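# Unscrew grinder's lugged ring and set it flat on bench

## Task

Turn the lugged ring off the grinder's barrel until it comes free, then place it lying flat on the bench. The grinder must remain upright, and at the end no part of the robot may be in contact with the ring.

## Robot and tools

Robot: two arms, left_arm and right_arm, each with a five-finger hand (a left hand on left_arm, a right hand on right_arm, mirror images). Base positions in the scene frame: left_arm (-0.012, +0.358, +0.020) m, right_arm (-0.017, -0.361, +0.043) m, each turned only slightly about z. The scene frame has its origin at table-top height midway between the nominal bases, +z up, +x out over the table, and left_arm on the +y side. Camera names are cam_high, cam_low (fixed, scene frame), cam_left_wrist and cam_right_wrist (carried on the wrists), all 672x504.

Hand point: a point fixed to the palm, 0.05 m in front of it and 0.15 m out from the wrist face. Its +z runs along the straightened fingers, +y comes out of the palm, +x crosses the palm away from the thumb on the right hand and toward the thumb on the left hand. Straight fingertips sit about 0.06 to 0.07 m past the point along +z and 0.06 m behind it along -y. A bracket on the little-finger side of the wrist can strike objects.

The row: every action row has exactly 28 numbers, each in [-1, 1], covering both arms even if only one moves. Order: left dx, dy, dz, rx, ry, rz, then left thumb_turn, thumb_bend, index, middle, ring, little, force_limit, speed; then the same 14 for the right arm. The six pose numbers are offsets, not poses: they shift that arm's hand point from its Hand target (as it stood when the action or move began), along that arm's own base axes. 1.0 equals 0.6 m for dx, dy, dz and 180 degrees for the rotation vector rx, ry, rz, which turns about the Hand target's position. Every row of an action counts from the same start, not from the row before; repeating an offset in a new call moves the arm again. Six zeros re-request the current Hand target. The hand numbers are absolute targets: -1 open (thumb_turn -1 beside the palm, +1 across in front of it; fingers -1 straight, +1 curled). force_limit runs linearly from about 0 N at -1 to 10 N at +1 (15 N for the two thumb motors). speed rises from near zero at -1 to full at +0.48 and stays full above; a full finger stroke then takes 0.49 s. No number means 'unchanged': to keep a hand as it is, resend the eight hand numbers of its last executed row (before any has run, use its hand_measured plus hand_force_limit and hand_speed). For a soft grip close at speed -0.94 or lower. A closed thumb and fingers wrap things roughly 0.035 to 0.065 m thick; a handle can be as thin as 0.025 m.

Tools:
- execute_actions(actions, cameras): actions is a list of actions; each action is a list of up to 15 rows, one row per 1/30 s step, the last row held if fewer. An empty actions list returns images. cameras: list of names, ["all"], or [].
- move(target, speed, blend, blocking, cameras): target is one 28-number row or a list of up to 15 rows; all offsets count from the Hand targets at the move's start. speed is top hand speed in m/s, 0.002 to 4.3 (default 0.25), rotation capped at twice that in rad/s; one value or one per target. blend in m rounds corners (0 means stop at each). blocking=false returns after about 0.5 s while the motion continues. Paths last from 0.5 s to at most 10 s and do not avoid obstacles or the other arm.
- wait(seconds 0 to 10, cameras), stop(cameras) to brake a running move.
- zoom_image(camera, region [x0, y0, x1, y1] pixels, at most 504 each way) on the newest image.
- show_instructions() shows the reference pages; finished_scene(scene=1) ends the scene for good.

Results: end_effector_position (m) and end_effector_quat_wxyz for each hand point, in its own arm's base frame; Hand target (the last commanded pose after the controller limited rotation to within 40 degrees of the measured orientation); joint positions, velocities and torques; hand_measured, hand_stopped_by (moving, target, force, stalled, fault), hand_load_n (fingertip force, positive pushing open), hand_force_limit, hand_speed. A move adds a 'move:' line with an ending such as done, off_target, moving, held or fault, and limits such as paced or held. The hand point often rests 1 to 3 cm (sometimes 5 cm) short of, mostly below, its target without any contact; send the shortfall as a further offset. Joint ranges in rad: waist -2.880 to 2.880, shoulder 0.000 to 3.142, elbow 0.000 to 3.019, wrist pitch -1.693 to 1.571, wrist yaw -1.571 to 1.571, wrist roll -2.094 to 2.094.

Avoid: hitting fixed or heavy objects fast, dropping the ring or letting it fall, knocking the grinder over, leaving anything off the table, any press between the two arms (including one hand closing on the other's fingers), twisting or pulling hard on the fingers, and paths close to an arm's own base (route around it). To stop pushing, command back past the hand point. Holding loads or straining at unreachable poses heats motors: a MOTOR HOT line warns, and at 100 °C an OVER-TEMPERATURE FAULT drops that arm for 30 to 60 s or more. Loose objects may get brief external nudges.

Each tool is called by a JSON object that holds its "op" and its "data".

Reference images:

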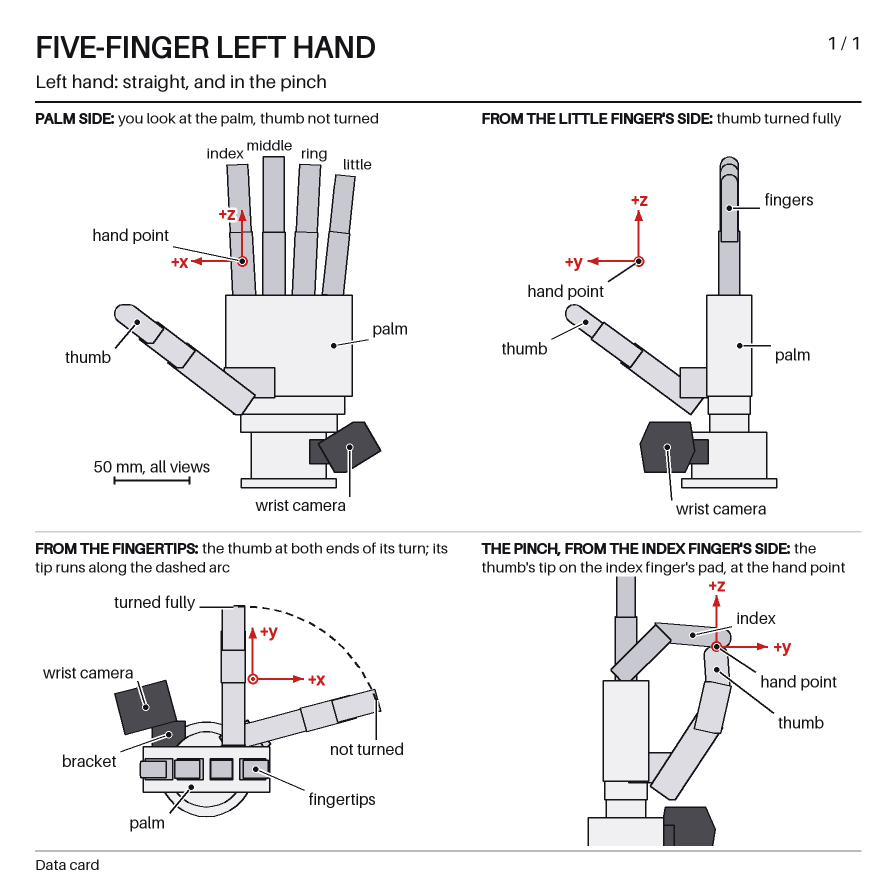

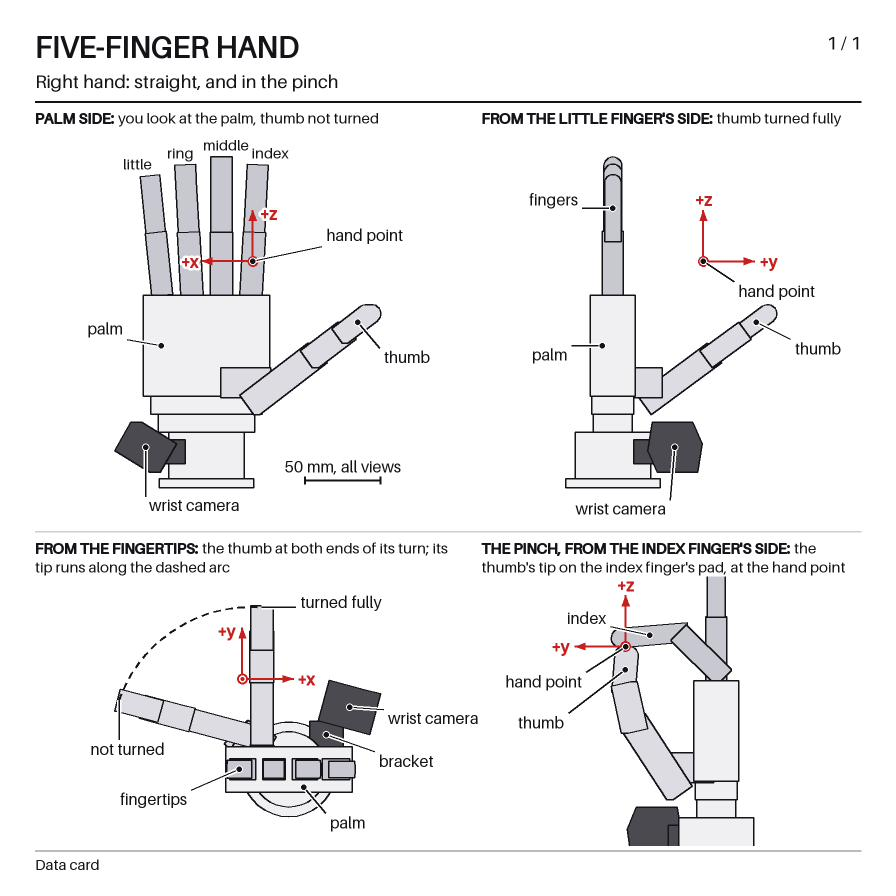

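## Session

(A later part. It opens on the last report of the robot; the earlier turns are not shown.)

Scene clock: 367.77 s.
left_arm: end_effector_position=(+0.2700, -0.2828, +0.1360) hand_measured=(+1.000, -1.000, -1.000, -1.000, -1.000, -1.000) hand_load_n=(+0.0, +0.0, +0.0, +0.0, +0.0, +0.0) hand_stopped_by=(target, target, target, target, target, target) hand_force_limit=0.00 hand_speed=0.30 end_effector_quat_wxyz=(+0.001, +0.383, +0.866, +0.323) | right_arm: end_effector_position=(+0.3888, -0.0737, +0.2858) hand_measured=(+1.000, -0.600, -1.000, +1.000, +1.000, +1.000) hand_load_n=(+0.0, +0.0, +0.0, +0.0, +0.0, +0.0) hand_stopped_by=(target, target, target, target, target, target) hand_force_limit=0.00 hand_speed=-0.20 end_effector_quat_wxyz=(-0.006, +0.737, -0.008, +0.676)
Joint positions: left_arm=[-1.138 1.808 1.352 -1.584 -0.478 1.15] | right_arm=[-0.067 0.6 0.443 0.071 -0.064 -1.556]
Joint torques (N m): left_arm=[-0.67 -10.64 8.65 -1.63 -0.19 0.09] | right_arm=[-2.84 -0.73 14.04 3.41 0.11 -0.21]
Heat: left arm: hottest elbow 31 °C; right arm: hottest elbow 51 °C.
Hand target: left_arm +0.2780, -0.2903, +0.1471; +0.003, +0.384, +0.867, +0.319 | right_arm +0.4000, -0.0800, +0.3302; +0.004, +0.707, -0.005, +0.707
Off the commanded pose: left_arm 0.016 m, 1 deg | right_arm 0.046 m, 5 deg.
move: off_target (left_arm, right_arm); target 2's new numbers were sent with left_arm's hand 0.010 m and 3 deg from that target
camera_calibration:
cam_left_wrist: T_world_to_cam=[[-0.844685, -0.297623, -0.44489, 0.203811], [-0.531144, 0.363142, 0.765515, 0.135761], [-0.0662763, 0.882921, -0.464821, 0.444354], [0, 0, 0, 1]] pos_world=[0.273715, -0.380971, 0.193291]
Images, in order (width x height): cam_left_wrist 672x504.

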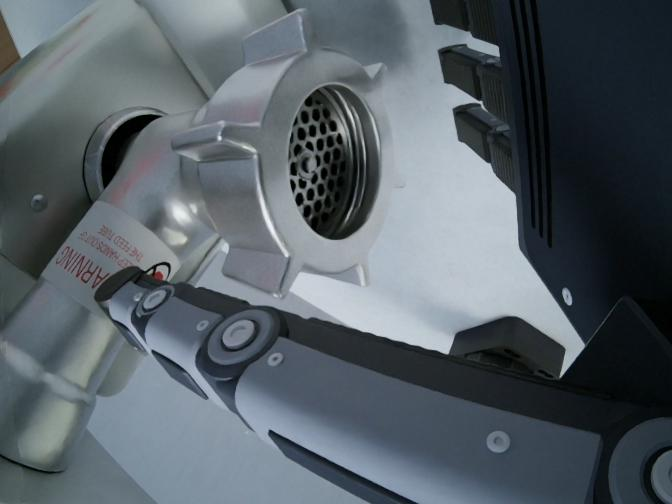

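{"op": "move", "data": {"target": [[0.0070,0.0200,-0.0128,0,0,0,1,-1,-1,-1,-1,-1,0,-0.2,0,0,0,0,0,0,1,-0.6,-1,1,1,1,0,-0.2],[0.0070,0.0200,-0.0128,0,0,0,1,-0.40,-0.48,-0.48,-1,-1,0,-0.8,0,0,0,0,0,0,1,-0.6,-1,1,1,1,0,-0.2]], "speed": 0.12, "cameras": ["cam_left_wrist"]}}

Scene clock: 371.43 s.
left_arm: end_effector_position=(+0.2744, -0.2798, +0.1299) hand_measured=(+1.000, -0.492, -0.560, -0.672, -1.000, -1.000) hand_load_n=(+0.0, +8.5, +8.5, +3.0, +0.0, +0.0) hand_stopped_by=(target, force, force, force, target, target) hand_force_limit=0.00 hand_speed=-0.80 end_effector_quat_wxyz=(-0.002, +0.377, +0.871, +0.315) | right_arm: end_effector_position=(+0.3888, -0.0737, +0.2858) hand_measured=(+1.000, -0.600, -1.000, +1.000, +1.000, +1.000) hand_load_n=(+0.0, +0.0, +0.0, +0.5, +0.0, +0.0) hand_stopped_by=(target, target, target, target, target, target) hand_force_limit=0.00 hand_speed=-0.20 end_effector_quat_wxyz=(-0.006, +0.737, -0.008, +0.676)
Joint positions: left_arm=[-1.12 1.809 1.345 -1.563 -0.467 1.158] | right_arm=[-0.067 0.6 0.443 0.071 -0.064 -1.556]
Joint torques (N m): left_arm=[-0.38 -11.52 6.15 -1.05 -0.9 0.1] | right_arm=[-2.9 -0.73 14.02 3.43 0.12 -0.2]
Heat: left arm: hottest elbow 31 °C; right arm: hottest elbow 51 °C.
Hand target: left_arm +0.2823, -0.2782, +0.1393; +0.003, +0.384, +0.867, +0.319 | right_arm +0.4000, -0.0800, +0.3302; +0.004, +0.707, -0.005, +0.707
Off the commanded pose: left_arm 0.012 m, 1 deg | right_arm 0.046 m, 5 deg.
move: off_target (left_arm, right_arm)
camera_calibration:
cam_left_wrist: T_world_to_cam=[[-0.842755, -0.317815, -0.434463, 0.198124], [-0.531726, 0.365761, 0.763863, 0.142675], [-0.0838578, 0.874764, -0.477237, 0.443357], [0, 0, 0, 1]] pos_world=[0.280013, -0.377051, 0.18868]
Images, in order (width x height): cam_left_wrist 672x504.

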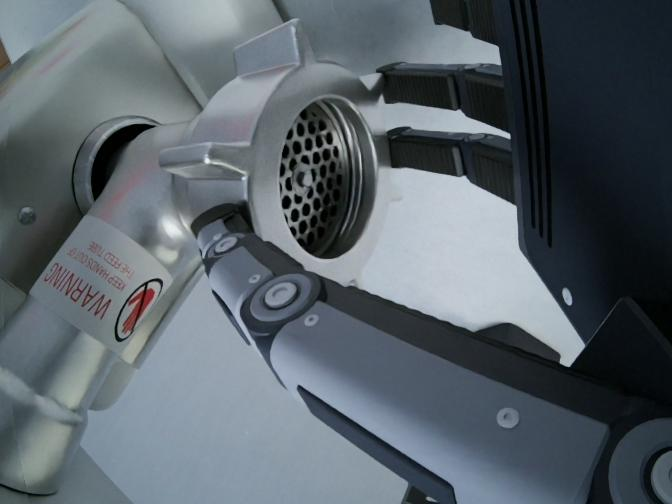

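{"op": "move", "data": {"target": [[-0.0192,0.0017,-0.0208,-0.2040,-0.2165,0,1,-0.40,-0.48,-0.48,-1,-1,0,-0.8,0,0,0,0,0,0,1,-0.6,-1,1,1,1,0,-0.2],[-0.0277,-0.0085,-0.0445,-0.4080,-0.4329,0,1,-0.40,-0.48,-0.48,-1,-1,0,-0.8,0,0,0,0,0,0,1,-0.6,-1,1,1,1,0,-0.2]], "speed": 0.32, "blend": 0.004, "cameras": ["cam_left_wrist"]}}

{"op": "move", "data": {"target": [-0.0080,-0.0085,0,0,0,0,1,-0.40,-0.48,-0.48,-1,-1,0,-0.8,0,0,0,0,0,0,1,-0.6,-1,1,1,1,0,-0.2], "speed": 0.15}}

Scene clock: 376.73 s.
left_arm: end_effector_position=(+0.2609, -0.2719, +0.1024) hand_measured=(+1.000, -0.494, -0.560, -0.670, -1.000, -1.000) hand_load_n=(+0.5, +10.5, +5.5, +0.0, +0.0, +0.0) hand_stopped_by=(target, force, force, force, target, target) hand_force_limit=0.00 hand_speed=-0.80 end_effector_quat_wxyz=(+0.713, +0.038, +0.699, -0.047) | right_arm: end_effector_position=(+0.3888, -0.0737, +0.2858) hand_measured=(+1.000, -0.600, -1.000, +1.000, +1.000, +1.000) hand_load_n=(+0.0, +0.0, +0.0, +0.0, +0.0, +0.0) hand_stopped_by=(target, target, target, target, target, target) hand_force_limit=0.00 hand_speed=-0.20 end_effector_quat_wxyz=(-0.006, +0.737, -0.008, +0.676)
Joint positions: left_arm=[-1.376 1.717 0.399 1.384 -1.254 1.621] | right_arm=[-0.067 0.6 0.443 0.071 -0.064 -1.556]
Joint torques (N m): left_arm=[-0.56 -6.36 3.75 2 1.07 0.28] | right_arm=[-2.78 -0.73 14.04 3.43 0.12 -0.21]
Heat: left arm: hottest elbow 30 °C; right arm: hottest elbow 52 °C.
Hand target: left_arm +0.2656, -0.2834, +0.1126; +0.721, +0.040, +0.689, -0.064 | right_arm +0.4000, -0.0800, +0.3302; +0.004, +0.707, -0.005, +0.707
Off the commanded pose: left_arm 0.016 m, 2 deg | right_arm 0.046 m, 5 deg.
move: off_target (left_arm, right_arm)
camera_calibration:
cam_left_wrist: T_world_to_cam=[[-0.134185, -0.950903, -0.278886, -0.19562], [-0.485581, 0.308423, -0.817977, 0.288016], [0.863832, 0.0256613, -0.503126, -0.0532079], [0, 0, 0, 1]] pos_world=[0.159569, -0.273481, 0.154265]
Images, in order (width x height): cam_left_wrist 672x504.

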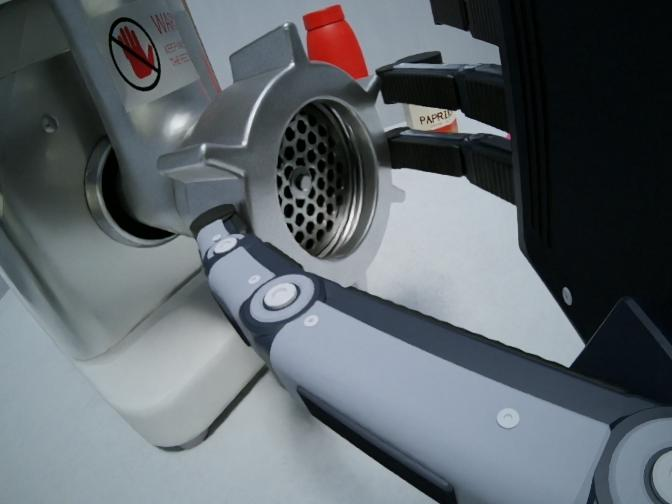

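Scene clock: 377.87 s.
left_arm: end_effector_position=(+0.2600, -0.2720, +0.1021) hand_measured=(+1.000, -0.494, -0.560, -0.670, -1.000, -1.000) hand_load_n=(+1.0, +10.0, +6.0, +0.0, +0.0, +0.0) hand_stopped_by=(target, force, force, force, target, target) hand_force_limit=0.00 hand_speed=-0.80 end_effector_quat_wxyz=(+0.714, +0.042, +0.698, -0.045) | right_arm: end_effector_position=(+0.3888, -0.0737, +0.2858) hand_measured=(+1.000, -0.600, -1.000, +1.000, +1.000, +1.000) hand_load_n=(+0.5, +0.0, +0.0, +0.0, +0.0, +0.0) hand_stopped_by=(target, target, target, target, target, target) hand_force_limit=0.00 hand_speed=-0.20 end_effector_quat_wxyz=(-0.006, +0.737, -0.008, +0.676)
Joint positions: left_arm=[-1.379 1.727 0.399 1.402 -1.256 1.639] | right_arm=[-0.067 0.6 0.443 0.071 -0.064 -1.556]
Joint torques (N m): left_arm=[-1.73 -6.18 4.52 1.83 0.43 0.24] | right_arm=[-2.9 -0.79 14.02 3.41 0.12 -0.21]
Heat: left arm: hottest elbow 30 °C; right arm: hottest elbow 52 °C.
Hand target: left_arm +0.2608, -0.2885, +0.1127; +0.721, +0.040, +0.689, -0.064 | right_arm +0.4000, -0.0800, +0.3302; +0.004, +0.707, -0.005, +0.707
Off the commanded pose: left_arm 0.020 m, 3 deg | right_arm 0.046 m, 5 deg.
move: off_target (left_arm, right_arm)

{"op": "move", "data": {"target": [[0.0157,0.0166,0,0,0,0,1,-0.40,-0.48,-0.48,-1,-1,0,-0.8,0,0,0,0,0,0,1,-0.6,-1,1,1,1,0,-0.2],[0.0072,0.0246,0,0,0,0,1,-1,-1,-1,-1,-1,0,0.3,0,0,0,0,0,0,1,-0.6,-1,1,1,1,0,-0.2],[0.0245,-0.0102,0.0435,0.2784,0.2954,0,1,-1,-1,-1,-1,-1,0,0.3,0,0,0,0,0,0,1,-0.6,-1,1,1,1,0,-0.2]], "speed": 0.45, "cameras": ["cam_left_wrist"]}}

Scene clock: 383.27 s.
left_arm: end_effector_position=(+0.2678, -0.2815, +0.1279) hand_measured=(+1.000, -1.000, -1.000, -1.000, -1.000, -1.000) hand_load_n=(+0.0, +0.0, +0.0, +0.0, +0.0, -0.5) hand_stopped_by=(target, target, target, target, target, target) hand_force_limit=0.00 hand_speed=0.30 end_effector_quat_wxyz=(+0.253, +0.314, +0.887, +0.225) | right_arm: end_effector_position=(+0.3888, -0.0737, +0.2858) hand_measured=(+1.000, -0.600, -1.000, +1.000, +1.000, +1.000) hand_load_n=(+0.0, +0.0, +0.0, +0.0, +0.0, +0.0) hand_stopped_by=(target, target, target, target, target, target) hand_force_limit=0.00 hand_speed=-0.20 end_effector_quat_wxyz=(-0.006, +0.737, -0.008, +0.676)
Joint positions: left_arm=[-1.21 1.557 1.057 -1.093 -0.691 1.033] | right_arm=[-0.067 0.6 0.443 0.071 -0.064 -1.556]
Joint torques (N m): left_arm=[-0.79 -7.94 9.39 -0.62 -0.34 -0.27] | right_arm=[-2.84 -0.79 14.05 3.41 0.12 -0.21]
Heat: left arm: hottest elbow 30 °C; right arm: hottest elbow 52 °C.
Hand target: left_arm +0.2755, -0.2946, +0.1388; +0.265, +0.299, +0.892, +0.213 | right_arm +0.4000, -0.0800, +0.3302; +0.004, +0.707, -0.005, +0.707
Off the commanded pose: left_arm 0.019 m, 3 deg | right_arm 0.046 m, 5 deg.
move: off_target (left_arm, right_arm); target 2's new numbers were sent with left_arm's hand 0.012 m and 2 deg from that target
camera_calibration:
cam_left_wrist: T_world_to_cam=[[-0.63321, -0.482493, -0.605182, 0.110479], [-0.745441, 0.590552, 0.309137, 0.320062], [0.208235, 0.646876, -0.733614, 0.333772], [0, 0, 0, 1]] pos_world=[0.239041, -0.351617, 0.212776]
Images, in order (width x height): cam_left_wrist 672x504.

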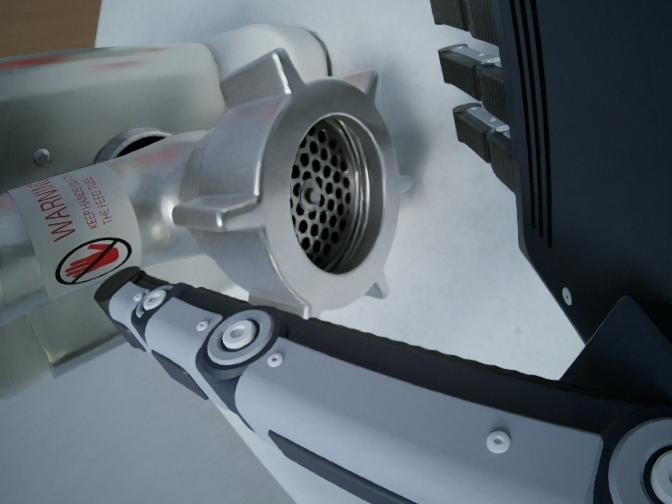

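{"op": "move", "data": {"target": [[0.0161,0.0122,-0.0128,0,0,0,1,-1,-1,-1,-1,-1,0,-0.2,0,0,0,0,0,0,1,-0.6,-1,1,1,1,0,-0.2],[0.0161,0.0122,-0.0128,0,0,0,1,-0.40,-0.48,-0.48,-1,-1,0,-0.8,0,0,0,0,0,0,1,-0.6,-1,1,1,1,0,-0.2]], "speed": 0.12, "cameras": ["cam_left_wrist"]}}

Scene clock: 386.00 s.
left_arm: end_effector_position=(+0.2772, -0.2811, +0.1238) hand_measured=(+1.000, -0.752, -0.488, -0.524, -1.000, -1.000) hand_load_n=(-0.5, +13.0, +9.5, +3.5, +0.0, +0.0) hand_stopped_by=(target, force, force, force, target, target) hand_force_limit=0.00 hand_speed=-0.80 end_effector_quat_wxyz=(+0.258, +0.297, +0.894, +0.215) | right_arm: end_effector_position=(+0.3888, -0.0737, +0.2858) hand_measured=(+1.000, -0.600, -1.000, +1.000, +1.000, +1.000) hand_load_n=(+0.0, +0.0, +0.0, +0.0, +0.0, +0.0) hand_stopped_by=(target, target, target, target, target, target) hand_force_limit=0.00 hand_speed=-0.20 end_effector_quat_wxyz=(-0.006, +0.737, -0.008, +0.676)
Joint positions: left_arm=[-1.183 1.56 1.057 -1.058 -0.685 1.033] | right_arm=[-0.067 0.6 0.443 0.071 -0.064 -1.556]
Joint torques (N m): left_arm=[-0.38 -8.23 7.68 0.01 -0.56 0.08] | right_arm=[-2.9 -0.73 14.02 3.38 0.12 -0.21]
Heat: left arm: hottest elbow 30 °C; right arm: hottest elbow 52 °C.
Hand target: left_arm +0.2851, -0.2873, +0.1311; +0.265, +0.299, +0.892, +0.213 | right_arm +0.4000, -0.0800, +0.3302; +0.004, +0.707, -0.005, +0.707
Off the commanded pose: left_arm 0.012 m, 1 deg | right_arm 0.046 m, 5 deg.
move: off_target (left_arm, right_arm); target 2's new numbers were sent with left_arm's hand 0.014 m and 2 deg from that target
camera_calibration:
cam_left_wrist: T_world_to_cam=[[-0.616198, -0.51858, -0.592769, 0.0977242], [-0.762903, 0.579976, 0.285668, 0.332825], [0.19565, 0.628254, -0.753006, 0.329221], [0, 0, 0, 1]] pos_world=[0.249718, -0.349187, 0.210756]
Images, in order (width x height): cam_left_wrist 672x504.

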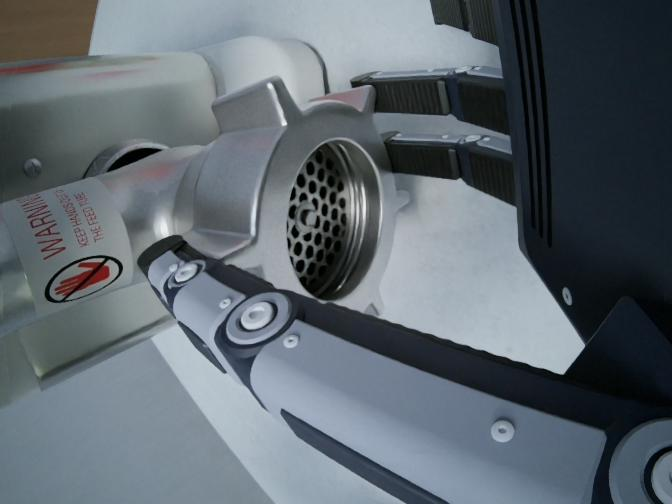

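{"op": "move", "data": {"target": [[-0.0135,0.0022,-0.0067,-0.1392,-0.1477,0,1,-0.40,-0.48,-0.48,-1,-1,0,-0.8,0,0,0,0,0,0,1,-0.6,-1,1,1,1,0,-0.2],[-0.0213,-0.0015,-0.0162,-0.2784,-0.2954,0,1,-0.40,-0.48,-0.48,-1,-1,0,-0.8,0,0,0,0,0,0,1,-0.6,-1,1,1,1,0,-0.2]], "speed": 0.32, "blend": 0.004, "cameras": ["cam_left_wrist"]}}

Scene clock: 390.13 s.
left_arm: end_effector_position=(+0.2682, -0.2742, +0.1138) hand_measured=(+1.000, -0.752, -0.488, -0.524, -1.000, -1.000) hand_load_n=(-2.0, +14.5, +5.5, +1.5, +0.0, +0.0) hand_stopped_by=(target, force, force, force, target, target) hand_force_limit=0.00 hand_speed=-0.80 end_effector_quat_wxyz=(+0.714, +0.043, +0.697, -0.038) | right_arm: end_effector_position=(+0.3888, -0.0737, +0.2858) hand_measured=(+1.000, -0.600, -1.000, +1.000, +1.000, +1.000) hand_load_n=(+0.0, +0.0, +0.0, +0.0, +0.0, +0.0) hand_stopped_by=(target, target, target, target, target, target) hand_force_limit=0.00 hand_speed=-0.20 end_effector_quat_wxyz=(-0.006, +0.737, -0.008, +0.676)
Joint positions: left_arm=[-1.356 1.684 0.414 1.342 -1.24 1.649] | right_arm=[-0.067 0.6 0.443 0.071 -0.064 -1.556]
Joint torques (N m): left_arm=[-1.08 -5.89 4.22 1.87 1.21 0.12] | right_arm=[-2.78 -0.79 14.05 3.41 0.12 -0.2]
Heat: left arm: hottest elbow 30 °C; right arm: hottest elbow 52 °C.
Hand target: left_arm +0.2724, -0.2881, +0.1214; +0.721, +0.040, +0.689, -0.064 | right_arm +0.4000, -0.0800, +0.3302; +0.004, +0.707, -0.005, +0.707
Off the commanded pose: left_arm 0.016 m, 3 deg | right_arm 0.046 m, 5 deg.
move: off_target (left_arm, right_arm)
camera_calibration:
cam_left_wrist: T_world_to_cam=[[-0.125836, -0.945947, -0.298914, -0.192289], [-0.483159, 0.321596, -0.81433, 0.304146], [0.866443, 0.0419505, -0.497511, -0.0506759], [0, 0, 0, 1]] pos_world=[0.166661, -0.277581, 0.164985]
Images, in order (width x height): cam_left_wrist 672x504.

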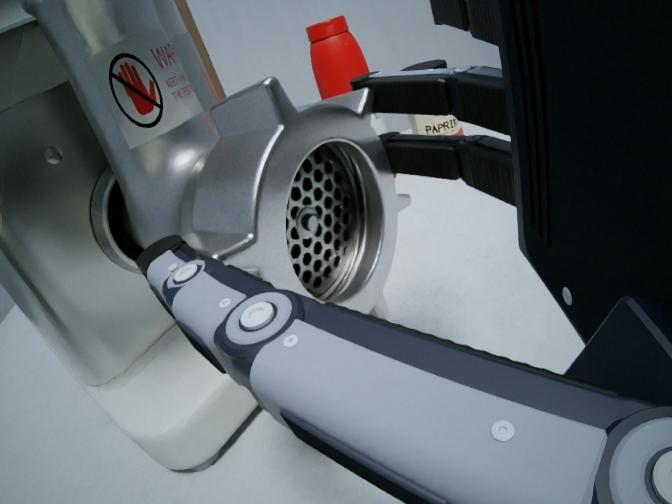

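{"op": "move", "data": {"target": [[0.0097,0.0103,0,0,0,0,1,-0.40,-0.48,-0.48,-1,-1,0,-0.8,0,0,0,0,0,0,1,-0.6,-1,1,1,1,0,-0.2],[0.0012,0.0183,0,0,0,0,1,-1,-1,-1,-1,-1,0,0.3,0,0,0,0,0,0,1,-0.6,-1,1,1,1,0,-0.2],[-0.0098,0.0107,0.0240,0.2040,0.2165,0,1,-1,-1,-1,-1,-1,0,0.3,0,0,0,0,0,0,1,-0.6,-1,1,1,1,0,-0.2],[0.0078,-0.0052,0.0428,0.4080,0.4329,0,1,-1,-1,-1,-1,-1,0,0.3,0,0,0,0,0,0,1,-0.6,-1,1,1,1,0,-0.2]], "speed": 0.45, "blend": [0,0,0.01,0], "cameras": ["cam_left_wrist"]}}

Scene clock: 395.93 s.
left_arm: end_effector_position=(+0.2690, -0.2838, +0.1358) hand_measured=(+1.000, -1.000, -1.000, -1.000, -1.000, -1.000) hand_load_n=(+0.0, +0.0, +0.0, +0.0, +0.0, +0.0) hand_stopped_by=(target, target, target, target, target, target) hand_force_limit=0.00 hand_speed=0.30 end_effector_quat_wxyz=(+0.001, +0.383, +0.866, +0.323) | right_arm: end_effector_position=(+0.3888, -0.0737, +0.2858) hand_measured=(+1.000, -0.600, -1.000, +1.000, +1.000, +1.000) hand_load_n=(+0.0, +0.0, -0.5, +0.0, +0.0, +0.0) hand_stopped_by=(target, target, target, target, target, target) hand_force_limit=0.00 hand_speed=-0.20 end_effector_quat_wxyz=(-0.006, +0.737, -0.008, +0.676)
Joint positions: left_arm=[-1.14 1.809 1.354 -1.586 -0.476 1.147] | right_arm=[-0.067 0.6 0.443 0.071 -0.064 -1.556]
Joint torques (N m): left_arm=[-0.62 -10.7 8.69 -1.62 -0.18 0.1] | right_arm=[-2.9 -0.79 14.04 3.41 0.12 -0.2]
Heat: left arm: hottest elbow 30 °C; right arm: hottest elbow 52 °C.
Hand target: left_arm +0.2770, -0.2913, +0.1471; +0.003, +0.384, +0.867, +0.319 | right_arm +0.4000, -0.0800, +0.3302; +0.004, +0.707, -0.005, +0.707
Off the commanded pose: left_arm 0.016 m, 1 deg | right_arm 0.046 m, 5 deg.
move: off_target (left_arm, right_arm); target 2's new numbers were sent with left_arm's hand 0.011 m and 3 deg from that target
camera_calibration:
cam_left_wrist: T_world_to_cam=[[-0.844535, -0.298129, -0.444837, 0.202379], [-0.531333, 0.363087, 0.76541, 0.135721], [-0.0666763, 0.882772, -0.465046, 0.445219], [0, 0, 0, 1]] pos_world=[0.272715, -0.381971, 0.193191]
Images, in order (width x height): cam_left_wrist 672x504.

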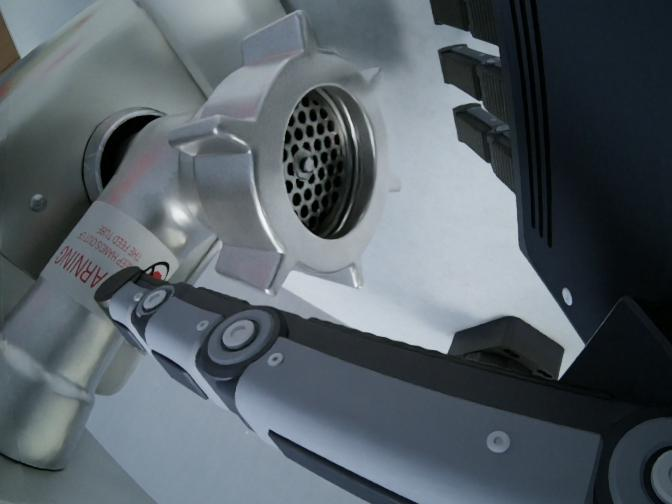

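{"op": "move", "data": {"target": [[0.0070,0.0200,-0.0128,0,0,0,1,-1,-1,-1,-1,-1,0,-0.2,0,0,0,0,0,0,1,-0.6,-1,1,1,1,0,-0.2],[0.0070,0.0200,-0.0128,0,0,0,1,-0.40,-0.48,-0.48,-1,-1,0,-0.8,0,0,0,0,0,0,1,-0.6,-1,1,1,1,0,-0.2]], "speed": 0.12, "cameras": ["cam_left_wrist"]}}

Scene clock: 400.40 s.
left_arm: end_effector_position=(+0.2737, -0.2809, +0.1307) hand_measured=(+1.000, -0.462, -0.560, -0.670, -1.000, -1.000) hand_load_n=(+0.0, +6.5, +8.0, +2.0, +0.0, +0.0) hand_stopped_by=(target, force, force, force, target, target) hand_force_limit=0.00 hand_speed=-0.80 end_effector_quat_wxyz=(-0.001, +0.377, +0.871, +0.315) | right_arm: end_effector_position=(+0.3888, -0.0737, +0.2858) hand_measured=(+1.000, -0.600, -1.000, +1.000, +1.000, +1.000) hand_load_n=(+0.0, +0.0, +0.0, +0.0, +0.0, +0.0) hand_stopped_by=(target, target, target, target, target, target) hand_force_limit=0.00 hand_speed=-0.20 end_effector_quat_wxyz=(-0.006, +0.737, -0.008, +0.676)
Joint positions: left_arm=[-1.123 1.81 1.348 -1.566 -0.467 1.155] | right_arm=[-0.067 0.6 0.443 0.071 -0.064 -1.556]
Joint torques (N m): left_arm=[-0.56 -11.46 6.05 -0.96 -0.84 0.08] | right_arm=[-2.84 -0.79 14.04 3.38 0.13 -0.21]
Heat: left arm: hottest elbow 30 °C; right arm: hottest elbow 52 °C.
Hand target: left_arm +0.2813, -0.2792, +0.1394; +0.003, +0.384, +0.867, +0.319 | right_arm +0.4000, -0.0800, +0.3302; +0.004, +0.707, -0.005, +0.707
Off the commanded pose: left_arm 0.012 m, 1 deg | right_arm 0.046 m, 5 deg.
move: off_target (left_arm, right_arm)
camera_calibration:
cam_left_wrist: T_world_to_cam=[[-0.842222, -0.317649, -0.435617, 0.19758], [-0.532698, 0.365854, 0.76314, 0.142483], [-0.0830389, 0.874785, -0.477342, 0.444434], [0, 0, 0, 1]] pos_world=[0.279212, -0.378151, 0.189481]
Images, in order (width x height): cam_left_wrist 672x504.

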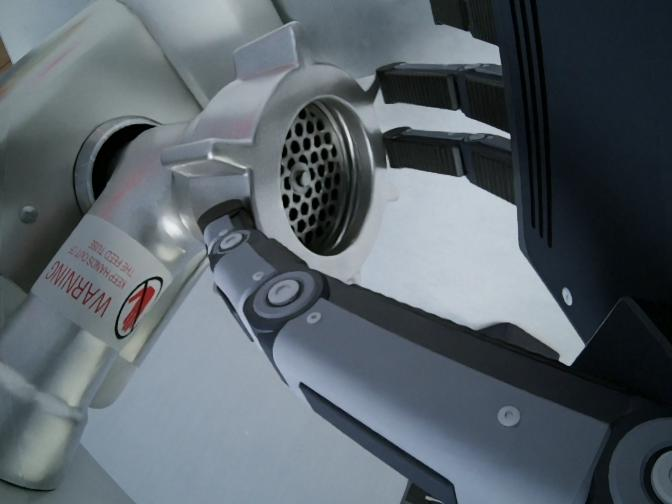

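{"op": "move", "data": {"target": [[-0.0192,0.0017,-0.0208,-0.2040,-0.2165,0,1,-0.40,-0.48,-0.48,-1,-1,0,-0.8,0,0,0,0,0,0,1,-0.6,-1,1,1,1,0,-0.2],[-0.0280,-0.0082,-0.0445,-0.4080,-0.4329,0,1,-0.40,-0.48,-0.48,-1,-1,0,-0.8,0,0,0,0,0,0,1,-0.6,-1,1,1,1,0,-0.2]], "speed": 0.32, "blend": 0.004, "cameras": ["cam_left_wrist"]}}

{"op": "move", "data": {"target": [-0.0080,-0.0085,0,0,0,0,1,-0.40,-0.48,-0.48,-1,-1,0,-0.8,0,0,0,0,0,0,1,-0.6,-1,1,1,1,0,-0.2], "speed": 0.15, "cameras": ["cam_left_wrist"]}}

Scene clock: 405.67 s.
left_arm: end_effector_position=(+0.2589, -0.2728, +0.1081) hand_measured=(+1.000, -0.464, -0.560, -0.670, -1.000, -1.000) hand_load_n=(-2.0, +8.0, +2.0, +0.0, +0.0, +0.0) hand_stopped_by=(target, force, force, force, target, target) hand_force_limit=0.00 hand_speed=-0.80 end_effector_quat_wxyz=(+0.716, +0.044, +0.696, -0.040) | right_arm: end_effector_position=(+0.3888, -0.0737, +0.2858) hand_measured=(+1.000, -0.600, -1.000, +1.000, +1.000, +1.000) hand_load_n=(+0.0, +0.0, +0.0, +0.0, +0.0, +0.0) hand_stopped_by=(target, target, target, target, target, target) hand_force_limit=0.00 hand_speed=-0.20 end_effector_quat_wxyz=(-0.006, +0.737, -0.008, +0.676)
Joint positions: left_arm=[-1.384 1.714 0.403 1.402 -1.263 1.665] | right_arm=[-0.067 0.6 0.443 0.071 -0.064 -1.556]
Joint torques (N m): left_arm=[-0.67 -5.89 3.66 1.7 1.27 0.04] | right_arm=[-2.78 -0.73 14.04 3.4 0.12 -0.21]
Heat: left arm: hottest elbow 30 °C; right arm: hottest elbow 52 °C.
Hand target: left_arm +0.2645, -0.2842, +0.1127; +0.721, +0.040, +0.689, -0.064 | right_arm +0.4000, -0.0800, +0.3302; +0.004, +0.707, -0.005, +0.707
Off the commanded pose: left_arm 0.013 m, 3 deg | right_arm 0.046 m, 5 deg.
move: off_target (left_arm, right_arm)
camera_calibration:
cam_left_wrist: T_world_to_cam=[[-0.129299, -0.945863, -0.2977, -0.193054], [-0.478465, 0.32247, -0.816752, 0.293786], [0.868535, 0.0368338, -0.494258, -0.0477377], [0, 0, 0, 1]] pos_world=[0.157066, -0.275581, 0.158883]
Images, in order (width x height): cam_left_wrist 672x504.

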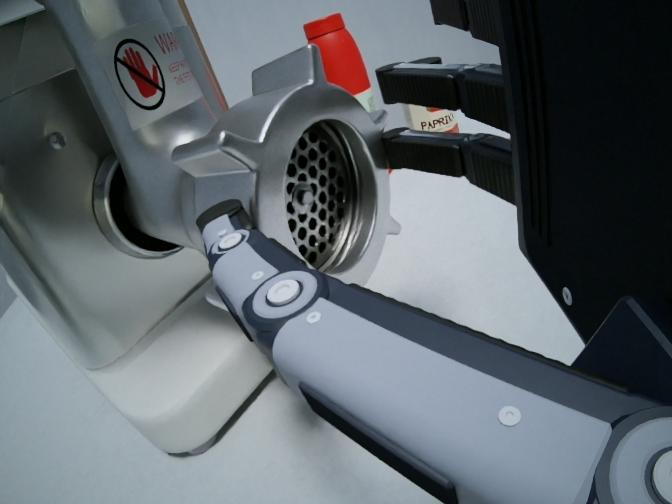

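Scene clock: 406.70 s.
left_arm: end_effector_position=(+0.2581, -0.2732, +0.1077) hand_measured=(+1.000, -0.464, -0.560, -0.670, -1.000, -1.000) hand_load_n=(-1.0, +7.0, +1.0, +0.0, +0.0, +0.0) hand_stopped_by=(target, force, force, force, target, target) hand_force_limit=0.00 hand_speed=-0.80 end_effector_quat_wxyz=(+0.716, +0.048, +0.695, -0.038) | right_arm: end_effector_position=(+0.3888, -0.0737, +0.2858) hand_measured=(+1.000, -0.600, -1.000, +1.000, +1.000, +1.000) hand_load_n=(+0.0, +0.0, +0.0, +0.0, +0.0, +0.0) hand_stopped_by=(target, target, target, target, target, target) hand_force_limit=0.00 hand_speed=-0.20 end_effector_quat_wxyz=(-0.006, +0.737, -0.008, +0.676)
Joint positions: left_arm=[-1.387 1.721 0.403 1.415 -1.263 1.679] | right_arm=[-0.067 0.6 0.443 0.071 -0.064 -1.556]
Joint torques (N m): left_arm=[-1.32 -5.83 4.4 1.62 0.61 0] | right_arm=[-2.84 -0.73 14.04 3.4 0.12 -0.21]
Heat: left arm: hottest elbow 30 °C; right arm: hottest elbow 52 °C.
Hand target: left_arm +0.2596, -0.2893, +0.1127; +0.721, +0.040, +0.689, -0.064 | right_arm +0.4000, -0.0800, +0.3302; +0.004, +0.707, -0.005, +0.707
Off the commanded pose: left_arm 0.017 m, 3 deg | right_arm 0.046 m, 5 deg.
move: off_target (left_arm, right_arm)
camera_calibration:
cam_left_wrist: T_world_to_cam=[[-0.131044, -0.942883, -0.306268, -0.191492], [-0.475466, 0.330858, -0.815148, 0.29458], [0.86992, 0.0387996, -0.491665, -0.0473614], [0, 0, 0, 1]] pos_world=[0.156169, -0.276181, 0.158192]
Images, in order (width x height): cam_left_wrist 672x504.

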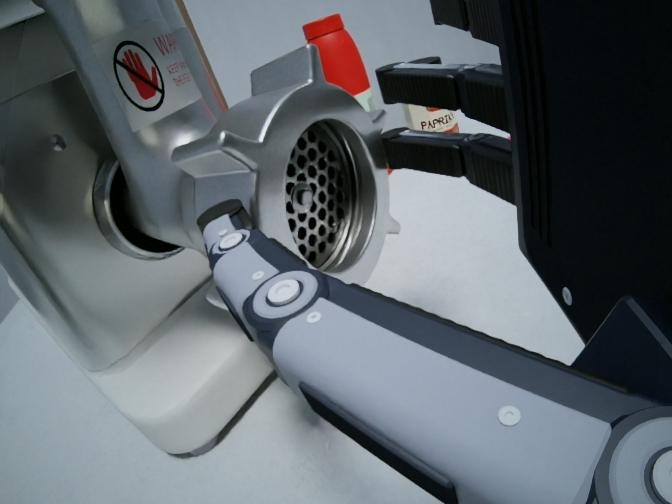

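{"op": "move", "data": {"target": [[0.0157,0.0166,0,0,0,0,1,-0.40,-0.48,-0.48,-1,-1,0,-0.8,0,0,0,0,0,0,1,-0.6,-1,1,1,1,0,-0.2],[0.0072,0.0246,0,0,0,0,1,-1,-1,-1,-1,-1,0,0.3,0,0,0,0,0,0,1,-0.6,-1,1,1,1,0,-0.2],[0.0248,-0.0105,0.0435,0.2784,0.2954,0,1,-1,-1,-1,-1,-1,0,0.3,0,0,0,0,0,0,1,-0.6,-1,1,1,1,0,-0.2]], "speed": 0.45, "cameras": []}}

{"op": "move", "data": {"target": [[0.0161,0.0122,-0.0128,0,0,0,1,-1,-1,-1,-1,-1,0,-0.2,0,0,0,0,0,0,1,-0.6,-1,1,1,1,0,-0.2],[0.0161,0.0122,-0.0128,0,0,0,1,-0.40,-0.48,-0.48,-1,-1,0,-0.8,0,0,0,0,0,0,1,-0.6,-1,1,1,1,0,-0.2]], "speed": 0.12, "cameras": ["cam_left_wrist"]}}

Scene clock: 412.30 s.
left_arm: end_effector_position=(+0.2670, -0.2824, +0.1278) hand_measured=(+1.000, -1.000, -1.000, -1.000, -1.000, -1.000) hand_load_n=(+0.0, -0.5, +0.0, +0.0, +0.0, +0.0) hand_stopped_by=(target, target, target, target, target, target) hand_force_limit=0.00 hand_speed=0.30 end_effector_quat_wxyz=(+0.253, +0.314, +0.887, +0.226) | right_arm: end_effector_position=(+0.3888, -0.0737, +0.2858) hand_measured=(+1.000, -0.600, -1.000, +1.000, +1.000, +1.000) hand_load_n=(+0.0, +0.0, +0.0, +0.0, +0.0, +0.0) hand_stopped_by=(target, target, target, target, target, target) hand_force_limit=0.00 hand_speed=-0.20 end_effector_quat_wxyz=(-0.006, +0.737, -0.008, +0.676)
Joint positions: left_arm=[-1.212 1.559 1.06 -1.097 -0.691 1.03] | right_arm=[-0.067 0.6 0.443 0.071 -0.064 -1.556]
Joint torques (N m): left_arm=[-0.91 -8 9.43 -0.62 -0.36 -0.28] | right_arm=[-2.84 -0.79 14.05 3.41 0.12 -0.21]
Heat: left arm: hottest elbow 30 °C; right arm: hottest elbow 52 °C.
Hand target: left_arm +0.2746, -0.2956, +0.1387; +0.265, +0.299, +0.892, +0.213 | right_arm +0.4000, -0.0800, +0.3302; +0.004, +0.707, -0.005, +0.707
Off the commanded pose: left_arm 0.019 m, 3 deg | right_arm 0.046 m, 5 deg.
move: off_target (left_arm, right_arm); target 2's new numbers were sent with left_arm's hand 0.009 m and 3 deg from that target
No camera images: "cameras" was empty.

Scene clock: 415.03 s.
left_arm: end_effector_position=(+0.2770, -0.2838, +0.1231) hand_measured=(+1.000, -0.758, -0.480, -0.524, -1.000, -1.000) hand_load_n=(+1.0, +8.0, +0.0, +8.0, +0.5, +0.0) hand_stopped_by=(target, force, target, force, target, target) hand_force_limit=0.00 hand_speed=-0.80 end_effector_quat_wxyz=(+0.260, +0.296, +0.894, +0.213) | right_arm: end_effector_position=(+0.3888, -0.0737, +0.2858) hand_measured=(+1.000, -0.600, -1.000, +1.000, +1.000, +1.000) hand_load_n=(+0.0, +0.0, +0.0, +0.0, +0.0, +0.0) hand_stopped_by=(target, target, target, target, target, target) hand_force_limit=0.00 hand_speed=-0.20 end_effector_quat_wxyz=(-0.006, +0.737, -0.008, +0.676)
Joint positions: left_arm=[-1.186 1.562 1.06 -1.052 -0.685 1.03] | right_arm=[-0.067 0.6 0.443 0.071 -0.064 -1.556]
Joint torques (N m): left_arm=[-0.38 -8.29 7.66 -0.1 -0.57 0.08] | right_arm=[-2.84 -0.79 14.04 3.4 0.12 -0.21]
Heat: left arm: hottest elbow 31 °C; right arm: hottest elbow 52 °C.
Hand target: left_arm +0.2841, -0.2883, +0.1311; +0.265, +0.299, +0.892, +0.213 | right_arm +0.4000, -0.0800, +0.3302; +0.004, +0.707, -0.005, +0.707
Off the commanded pose: left_arm 0.012 m, 1 deg | right_arm 0.046 m, 5 deg.
move: off_target (left_arm, right_arm); target 2's new numbers were sent with left_arm's hand 0.013 m and 1 deg from that target
camera_calibration:
cam_left_wrist: T_world_to_cam=[[-0.614882, -0.522319, -0.590849, 0.0941027], [-0.76329, 0.582527, 0.279376, 0.336061], [0.198262, 0.622772, -0.756866, 0.328642], [0, 0, 0, 1]] pos_world=[0.249217, -0.351282, 0.210452]
Images, in order (width x height): cam_left_wrist 672x504.

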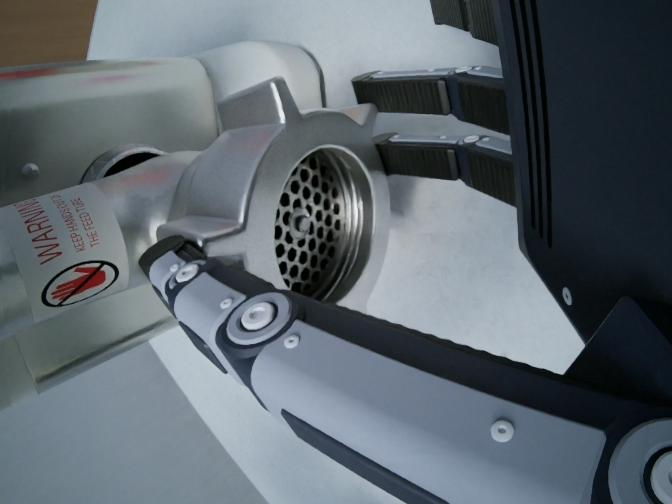

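{"op": "zoom_image", "data": {"camera": "cam_left_wrist", "region": [120, 60, 420, 310]}}

Scaled by 1.680 from the camera's 672x504 image, which has a finer 960x720 frame.

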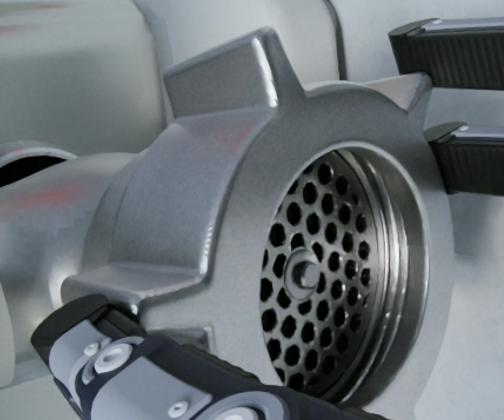

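{"op": "move", "data": {"target": [[-0.0138,0.0020,-0.0067,-0.1392,-0.1477,0,1,-0.40,-0.48,-0.48,-1,-1,0,-0.8,0,0,0,0,0,0,1,-0.6,-1,1,1,1,0,-0.2],[-0.0223,-0.0022,-0.0160,-0.2784,-0.2954,0,1,-0.40,-0.48,-0.48,-1,-1,0,-0.8,0,0,0,0,0,0,1,-0.6,-1,1,1,1,0,-0.2]], "speed": 0.32, "blend": 0.004, "cameras": ["cam_left_wrist"]}}

Scene clock: 419.93 s.
left_arm: end_effector_position=(+0.2682, -0.2768, +0.1152) hand_measured=(+1.000, -0.760, -0.480, -0.524, -1.000, -1.000) hand_load_n=(+0.0, +11.0, +0.0, +4.0, +0.0, +0.0) hand_stopped_by=(target, force, target, force, target, target) hand_force_limit=0.00 hand_speed=-0.80 end_effector_quat_wxyz=(+0.715, +0.041, +0.697, -0.039) | right_arm: end_effector_position=(+0.3888, -0.0737, +0.2858) hand_measured=(+1.000, -0.600, -1.000, +1.000, +1.000, +1.000) hand_load_n=(+0.0, +0.0, +0.0, +0.0, +0.0, +0.0) hand_stopped_by=(target, target, target, target, target, target) hand_force_limit=0.00 hand_speed=-0.20 end_effector_quat_wxyz=(-0.006, +0.737, -0.008, +0.676)
Joint positions: left_arm=[-1.358 1.686 0.421 1.346 -1.243 1.653] | right_arm=[-0.067 0.6 0.443 0.071 -0.064 -1.556]
Joint torques (N m): left_arm=[-1.2 -6.01 3.97 1.78 1.07 0.1] | right_arm=[-2.78 -0.79 14.04 3.41 0.12 -0.21]
Heat: left arm: hottest elbow 31 °C; right arm: hottest elbow 52 °C.
Hand target: left_arm +0.2708, -0.2896, +0.1215; +0.721, +0.040, +0.689, -0.064 | right_arm +0.4000, -0.0800, +0.3302; +0.004, +0.707, -0.005, +0.707
Off the commanded pose: left_arm 0.015 m, 3 deg | right_arm 0.046 m, 5 deg.
move: off_target (left_arm, right_arm)
camera_calibration:
cam_left_wrist: T_world_to_cam=[[-0.124072, -0.947282, -0.295402, -0.195466], [-0.481829, 0.317764, -0.816619, 0.304928], [0.867437, 0.0410137, -0.495853, -0.0505959], [0, 0, 0, 1]] pos_world=[0.16656, -0.279981, 0.166181]
Images, in order (width x height): cam_left_wrist 672x504.

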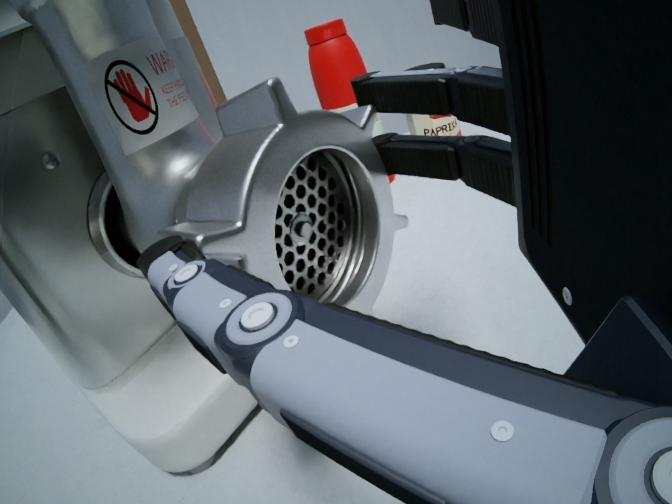

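{"op": "move", "data": {"target": [[0.0097,0.0103,0,0,0,0,1,-0.40,-0.48,-0.48,-1,-1,0,-0.8,0,0,0,0,0,0,1,-0.6,-1,1,1,1,0,-0.2],[0.0012,0.0183,0,0,0,0,1,-1,-1,-1,-1,-1,0,0.3,0,0,0,0,0,0,1,-0.6,-1,1,1,1,0,-0.2],[-0.0085,0.0117,0.0238,0.2040,0.2165,0,1,-1,-1,-1,-1,-1,0,0.3,0,0,0,0,0,0,1,-0.6,-1,1,1,1,0,-0.2],[0.0090,-0.0043,0.0427,0.4080,0.4329,0,1,-1,-1,-1,-1,-1,0,0.3,0,0,0,0,0,0,1,-0.6,-1,1,1,1,0,-0.2]], "speed": 0.45, "blend": [0,0,0.01,0], "cameras": ["cam_left_wrist"]}}

{"op": "move", "data": {"target": [[0.0070,0.0200,-0.0128,0,0,0,1,-1,-1,-1,-1,-1,0,-0.2,0,0,0,0,0,0,1,-0.6,-1,1,1,1,0,-0.2],[0.0070,0.0200,-0.0128,0,0,0,1,-0.40,-0.48,-0.48,-1,-1,0,-0.8,0,0,0,0,0,0,1,-0.6,-1,1,1,1,0,-0.2]], "speed": 0.12, "cameras": ["cam_left_wrist"]}}

Scene clock: 426.13 s.
left_arm: end_effector_position=(+0.2682, -0.2848, +0.1359) hand_measured=(+1.000, -1.000, -1.000, -1.000, -1.000, -1.000) hand_load_n=(+0.0, +0.0, +0.0, +0.0, +0.0, +0.0) hand_stopped_by=(target, target, target, target, target, target) hand_force_limit=0.00 hand_speed=0.30 end_effector_quat_wxyz=(+0.001, +0.383, +0.866, +0.322) | right_arm: end_effector_position=(+0.3888, -0.0737, +0.2858) hand_measured=(+1.000, -0.600, -1.000, +1.000, +1.000, +1.000) hand_load_n=(+0.0, +0.0, +0.0, +0.0, +0.0, +0.0) hand_stopped_by=(target, target, target, target, target, target) hand_force_limit=0.00 hand_speed=-0.20 end_effector_quat_wxyz=(-0.006, +0.737, -0.008, +0.676)
Joint positions: left_arm=[-1.143 1.811 1.356 -1.587 -0.475 1.145] | right_arm=[-0.067 0.6 0.443 0.071 -0.064 -1.556]
Joint torques (N m): left_arm=[-0.67 -10.52 8.7 -1.63 -0.19 0.08] | right_arm=[-2.84 -0.73 14.02 3.4 0.12 -0.21]
Heat: left arm: hottest elbow 31 °C; right arm: hottest elbow 52 °C.
Hand target: left_arm +0.2762, -0.2922, +0.1472; +0.003, +0.384, +0.867, +0.319 | right_arm +0.4000, -0.0800, +0.3302; +0.004, +0.707, -0.005, +0.707
Off the commanded pose: left_arm 0.016 m, 1 deg | right_arm 0.046 m, 5 deg.
move: off_target (left_arm, right_arm); target 2's new numbers were sent with left_arm's hand 0.008 m and 3 deg from that target
camera_calibration:
cam_left_wrist: T_world_to_cam=[[-0.844973, -0.297942, -0.44413, 0.20142], [-0.530635, 0.363501, 0.765698, 0.135443], [-0.0666917, 0.882665, -0.465247, 0.44609], [0, 0, 0, 1]] pos_world=[0.271816, -0.382971, 0.193291]
Images, in order (width x height): cam_left_wrist 672x504.

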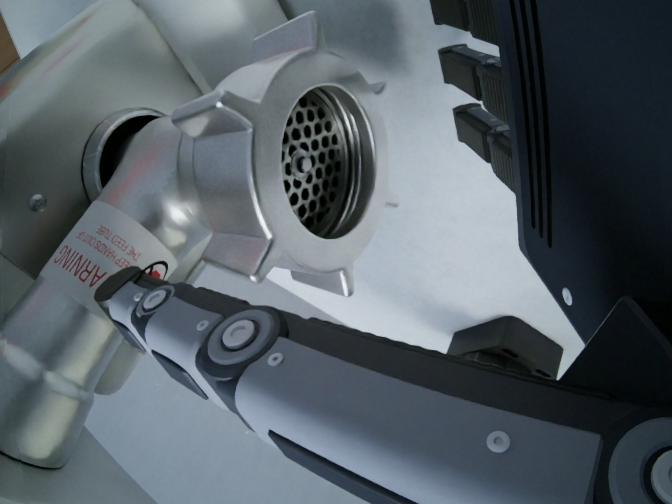

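Scene clock: 430.17 s.
left_arm: end_effector_position=(+0.2705, -0.2830, +0.1319) hand_measured=(+1.000, -0.404, -0.522, -0.652, -1.000, -1.000) hand_load_n=(+0.0, +5.0, +5.5, +0.0, +0.0, +0.0) hand_stopped_by=(target, target, force, force, target, target) hand_force_limit=0.00 hand_speed=-0.80 end_effector_quat_wxyz=(-0.001, +0.378, +0.872, +0.311) | right_arm: end_effector_position=(+0.3888, -0.0737, +0.2858) hand_measured=(+1.000, -0.600, -1.000, +1.000, +1.000, +1.000) hand_load_n=(+0.0, +0.0, +0.0, +0.0, +0.0, +0.0) hand_stopped_by=(target, target, target, target, target, target) hand_force_limit=0.00 hand_speed=-0.20 end_effector_quat_wxyz=(-0.006, +0.737, -0.008, +0.676)
Joint positions: left_arm=[-1.129 1.805 1.35 -1.567 -0.46 1.152] | right_arm=[-0.067 0.6 0.443 0.071 -0.064 -1.556]
Joint torques (N m): left_arm=[-0.38 -10.93 6.15 -0.94 -1.08 0.1] | right_arm=[-2.9 -0.79 14.04 3.4 0.12 -0.21]
Heat: left arm: hottest elbow 30 °C; right arm: hottest elbow 52 °C.
Hand target: left_arm +0.2804, -0.2802, +0.1394; +0.003, +0.384, +0.867, +0.319 | right_arm +0.4000, -0.0800, +0.3302; +0.004, +0.707, -0.005, +0.707
Off the commanded pose: left_arm 0.013 m, 1 deg | right_arm 0.046 m, 5 deg.
move: off_target (left_arm, right_arm)
camera_calibration:
cam_left_wrist: T_world_to_cam=[[-0.843585, -0.320467, -0.430888, 0.193734], [-0.530434, 0.372229, 0.761634, 0.141978], [-0.0836895, 0.871061, -0.483993, 0.446563], [0, 0, 0, 1]] pos_world=[0.276114, -0.379746, 0.191476]
Images, in order (width x height): cam_left_wrist 672x504.

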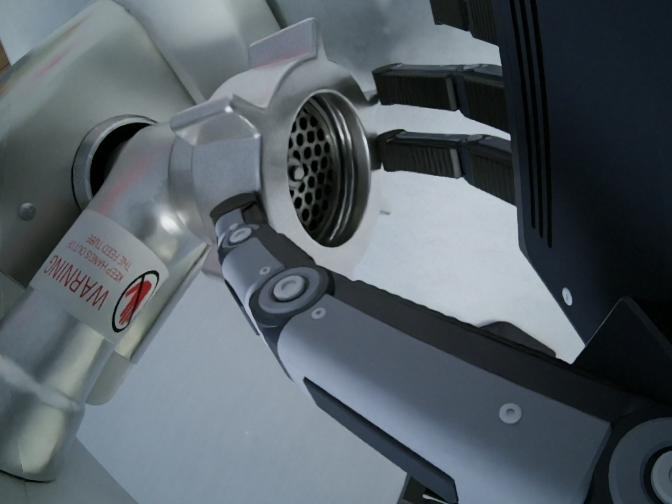

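{"op": "move", "data": {"target": [[-0.0207,0.0005,-0.0208,-0.2040,-0.2165,0,1,-0.32,-0.48,-0.48,-1,-1,0,-0.8,0,0,0,0,0,0,1,-0.6,-1,1,1,1,0,-0.2],[-0.0310,-0.0105,-0.0447,-0.4080,-0.4329,0,1,-0.32,-0.48,-0.48,-1,-1,0,-0.8,0,0,0,0,0,0,1,-0.6,-1,1,1,1,0,-0.2]], "speed": 0.32, "blend": 0.004, "cameras": ["cam_left_wrist"]}}

{"op": "move", "data": {"target": [-0.0080,-0.0085,0,0,0,0,1,-0.32,-0.48,-0.48,-1,-1,0,-0.8,0,0,0,0,0,0,1,-0.6,-1,1,1,1,0,-0.2], "speed": 0.15, "cameras": ["cam_left_wrist"]}}

Scene clock: 436.93 s.
left_arm: end_effector_position=(+0.2593, -0.2772, +0.1214) hand_measured=(+1.000, -0.382, -0.522, -0.652, -1.000, -1.000) hand_load_n=(-10.5, +7.5, +0.5, +0.0, -0.5, +0.0) hand_stopped_by=(target, force, force, force, target, target) hand_force_limit=0.00 hand_speed=-0.80 end_effector_quat_wxyz=(+0.721, +0.043, +0.691, -0.037) | right_arm: end_effector_position=(+0.3888, -0.0737, +0.2858) hand_measured=(+1.000, -0.600, -1.000, +1.000, +1.000, +1.000) hand_load_n=(+0.5, +0.0, +0.0, +0.0, +0.0, +0.0) hand_stopped_by=(target, target, target, target, target, target) hand_force_limit=0.00 hand_speed=-0.20 end_effector_quat_wxyz=(-0.006, +0.737, -0.008, +0.676)
Joint positions: left_arm=[-1.386 1.692 0.419 1.416 -1.269 1.718] | right_arm=[-0.067 0.6 0.443 0.071 -0.064 -1.556]
Joint torques (N m): left_arm=[-1.26 -4.13 3.06 1.22 1.22 -0.45] | right_arm=[-2.96 -0.73 14.04 3.41 0.11 -0.21]
Heat: left arm: hottest elbow 30 °C; right arm: hottest elbow 53 °C.
Hand target: left_arm +0.2618, -0.2866, +0.1126; +0.721, +0.040, +0.689, -0.064 | right_arm +0.4000, -0.0800, +0.3302; +0.004, +0.707, -0.005, +0.707
Off the commanded pose: left_arm 0.013 m, 3 deg | right_arm 0.046 m, 5 deg.
move: off_target (left_arm, right_arm); blend cut to 0 m at target 1
camera_calibration:
cam_left_wrist: T_world_to_cam=[[-0.119553, -0.946281, -0.300433, -0.195488], [-0.46805, 0.320586, -0.823501, 0.303881], [0.875578, 0.0421657, -0.481234, -0.0432867], [0, 0, 0, 1]] pos_world=[0.156761, -0.280581, 0.170684]
Images, in order (width x height): cam_left_wrist 672x504.

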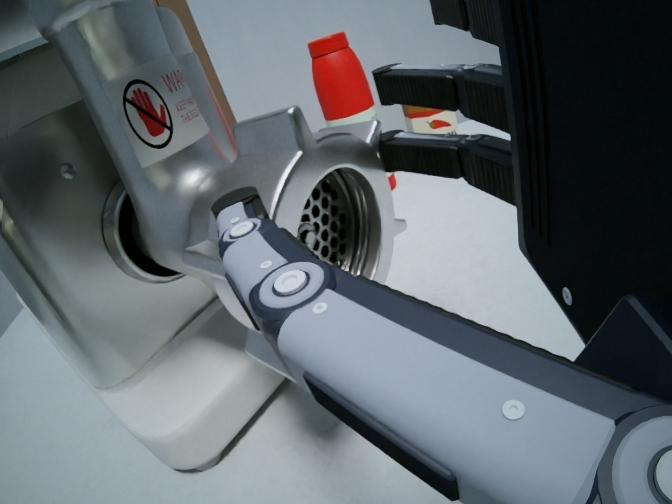

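Scene clock: 438.47 s.
left_arm: end_effector_position=(+0.2559, -0.2825, +0.1088) hand_measured=(+1.000, -0.380, -0.522, -0.652, -1.000, -1.000) hand_load_n=(+0.0, -0.5, +0.0, +0.0, +0.0, +0.0) hand_stopped_by=(target, force, force, force, target, target) hand_force_limit=0.00 hand_speed=-0.80 end_effector_quat_wxyz=(+0.718, +0.055, +0.693, -0.042) | right_arm: end_effector_position=(+0.3888, -0.0737, +0.2858) hand_measured=(+1.000, -0.600, -1.000, +1.000, +1.000, +1.000) hand_load_n=(+0.0, +0.0, +0.0, +0.0, +0.0, +0.0) hand_stopped_by=(target, target, target, target, target, target) hand_force_limit=0.00 hand_speed=-0.20 end_effector_quat_wxyz=(-0.006, +0.737, -0.008, +0.676)
Joint positions: left_arm=[-1.399 1.732 0.419 1.424 -1.26 1.696] | right_arm=[-0.067 0.6 0.443 0.071 -0.064 -1.556]
Joint torques (N m): left_arm=[-1.38 -6.18 3.69 1.35 0.21 -0.24] | right_arm=[-2.78 -0.73 14.04 3.4 0.12 -0.2]
Heat: left arm: hottest elbow 30 °C; right arm: hottest elbow 53 °C.
Hand target: left_arm +0.2571, -0.2916, +0.1127; +0.721, +0.040, +0.689, -0.064 | right_arm +0.4000, -0.0800, +0.3302; +0.004, +0.707, -0.005, +0.707
Off the commanded pose: left_arm 0.010 m, 3 deg | right_arm 0.046 m, 5 deg.
move: off_target (left_arm, right_arm)
camera_calibration:
cam_left_wrist: T_world_to_cam=[[-0.143363, -0.939885, -0.309941, -0.195753], [-0.466479, 0.340379, -0.816419, 0.298029], [0.872837, 0.0275366, -0.487234, -0.0489481], [0, 0, 0, 1]] pos_world=[0.153684, -0.28408, 0.158795]
Images, in order (width x height): cam_left_wrist 672x504.

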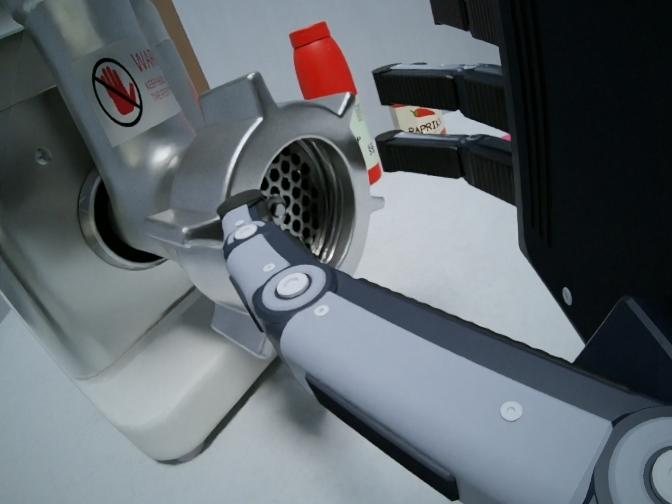

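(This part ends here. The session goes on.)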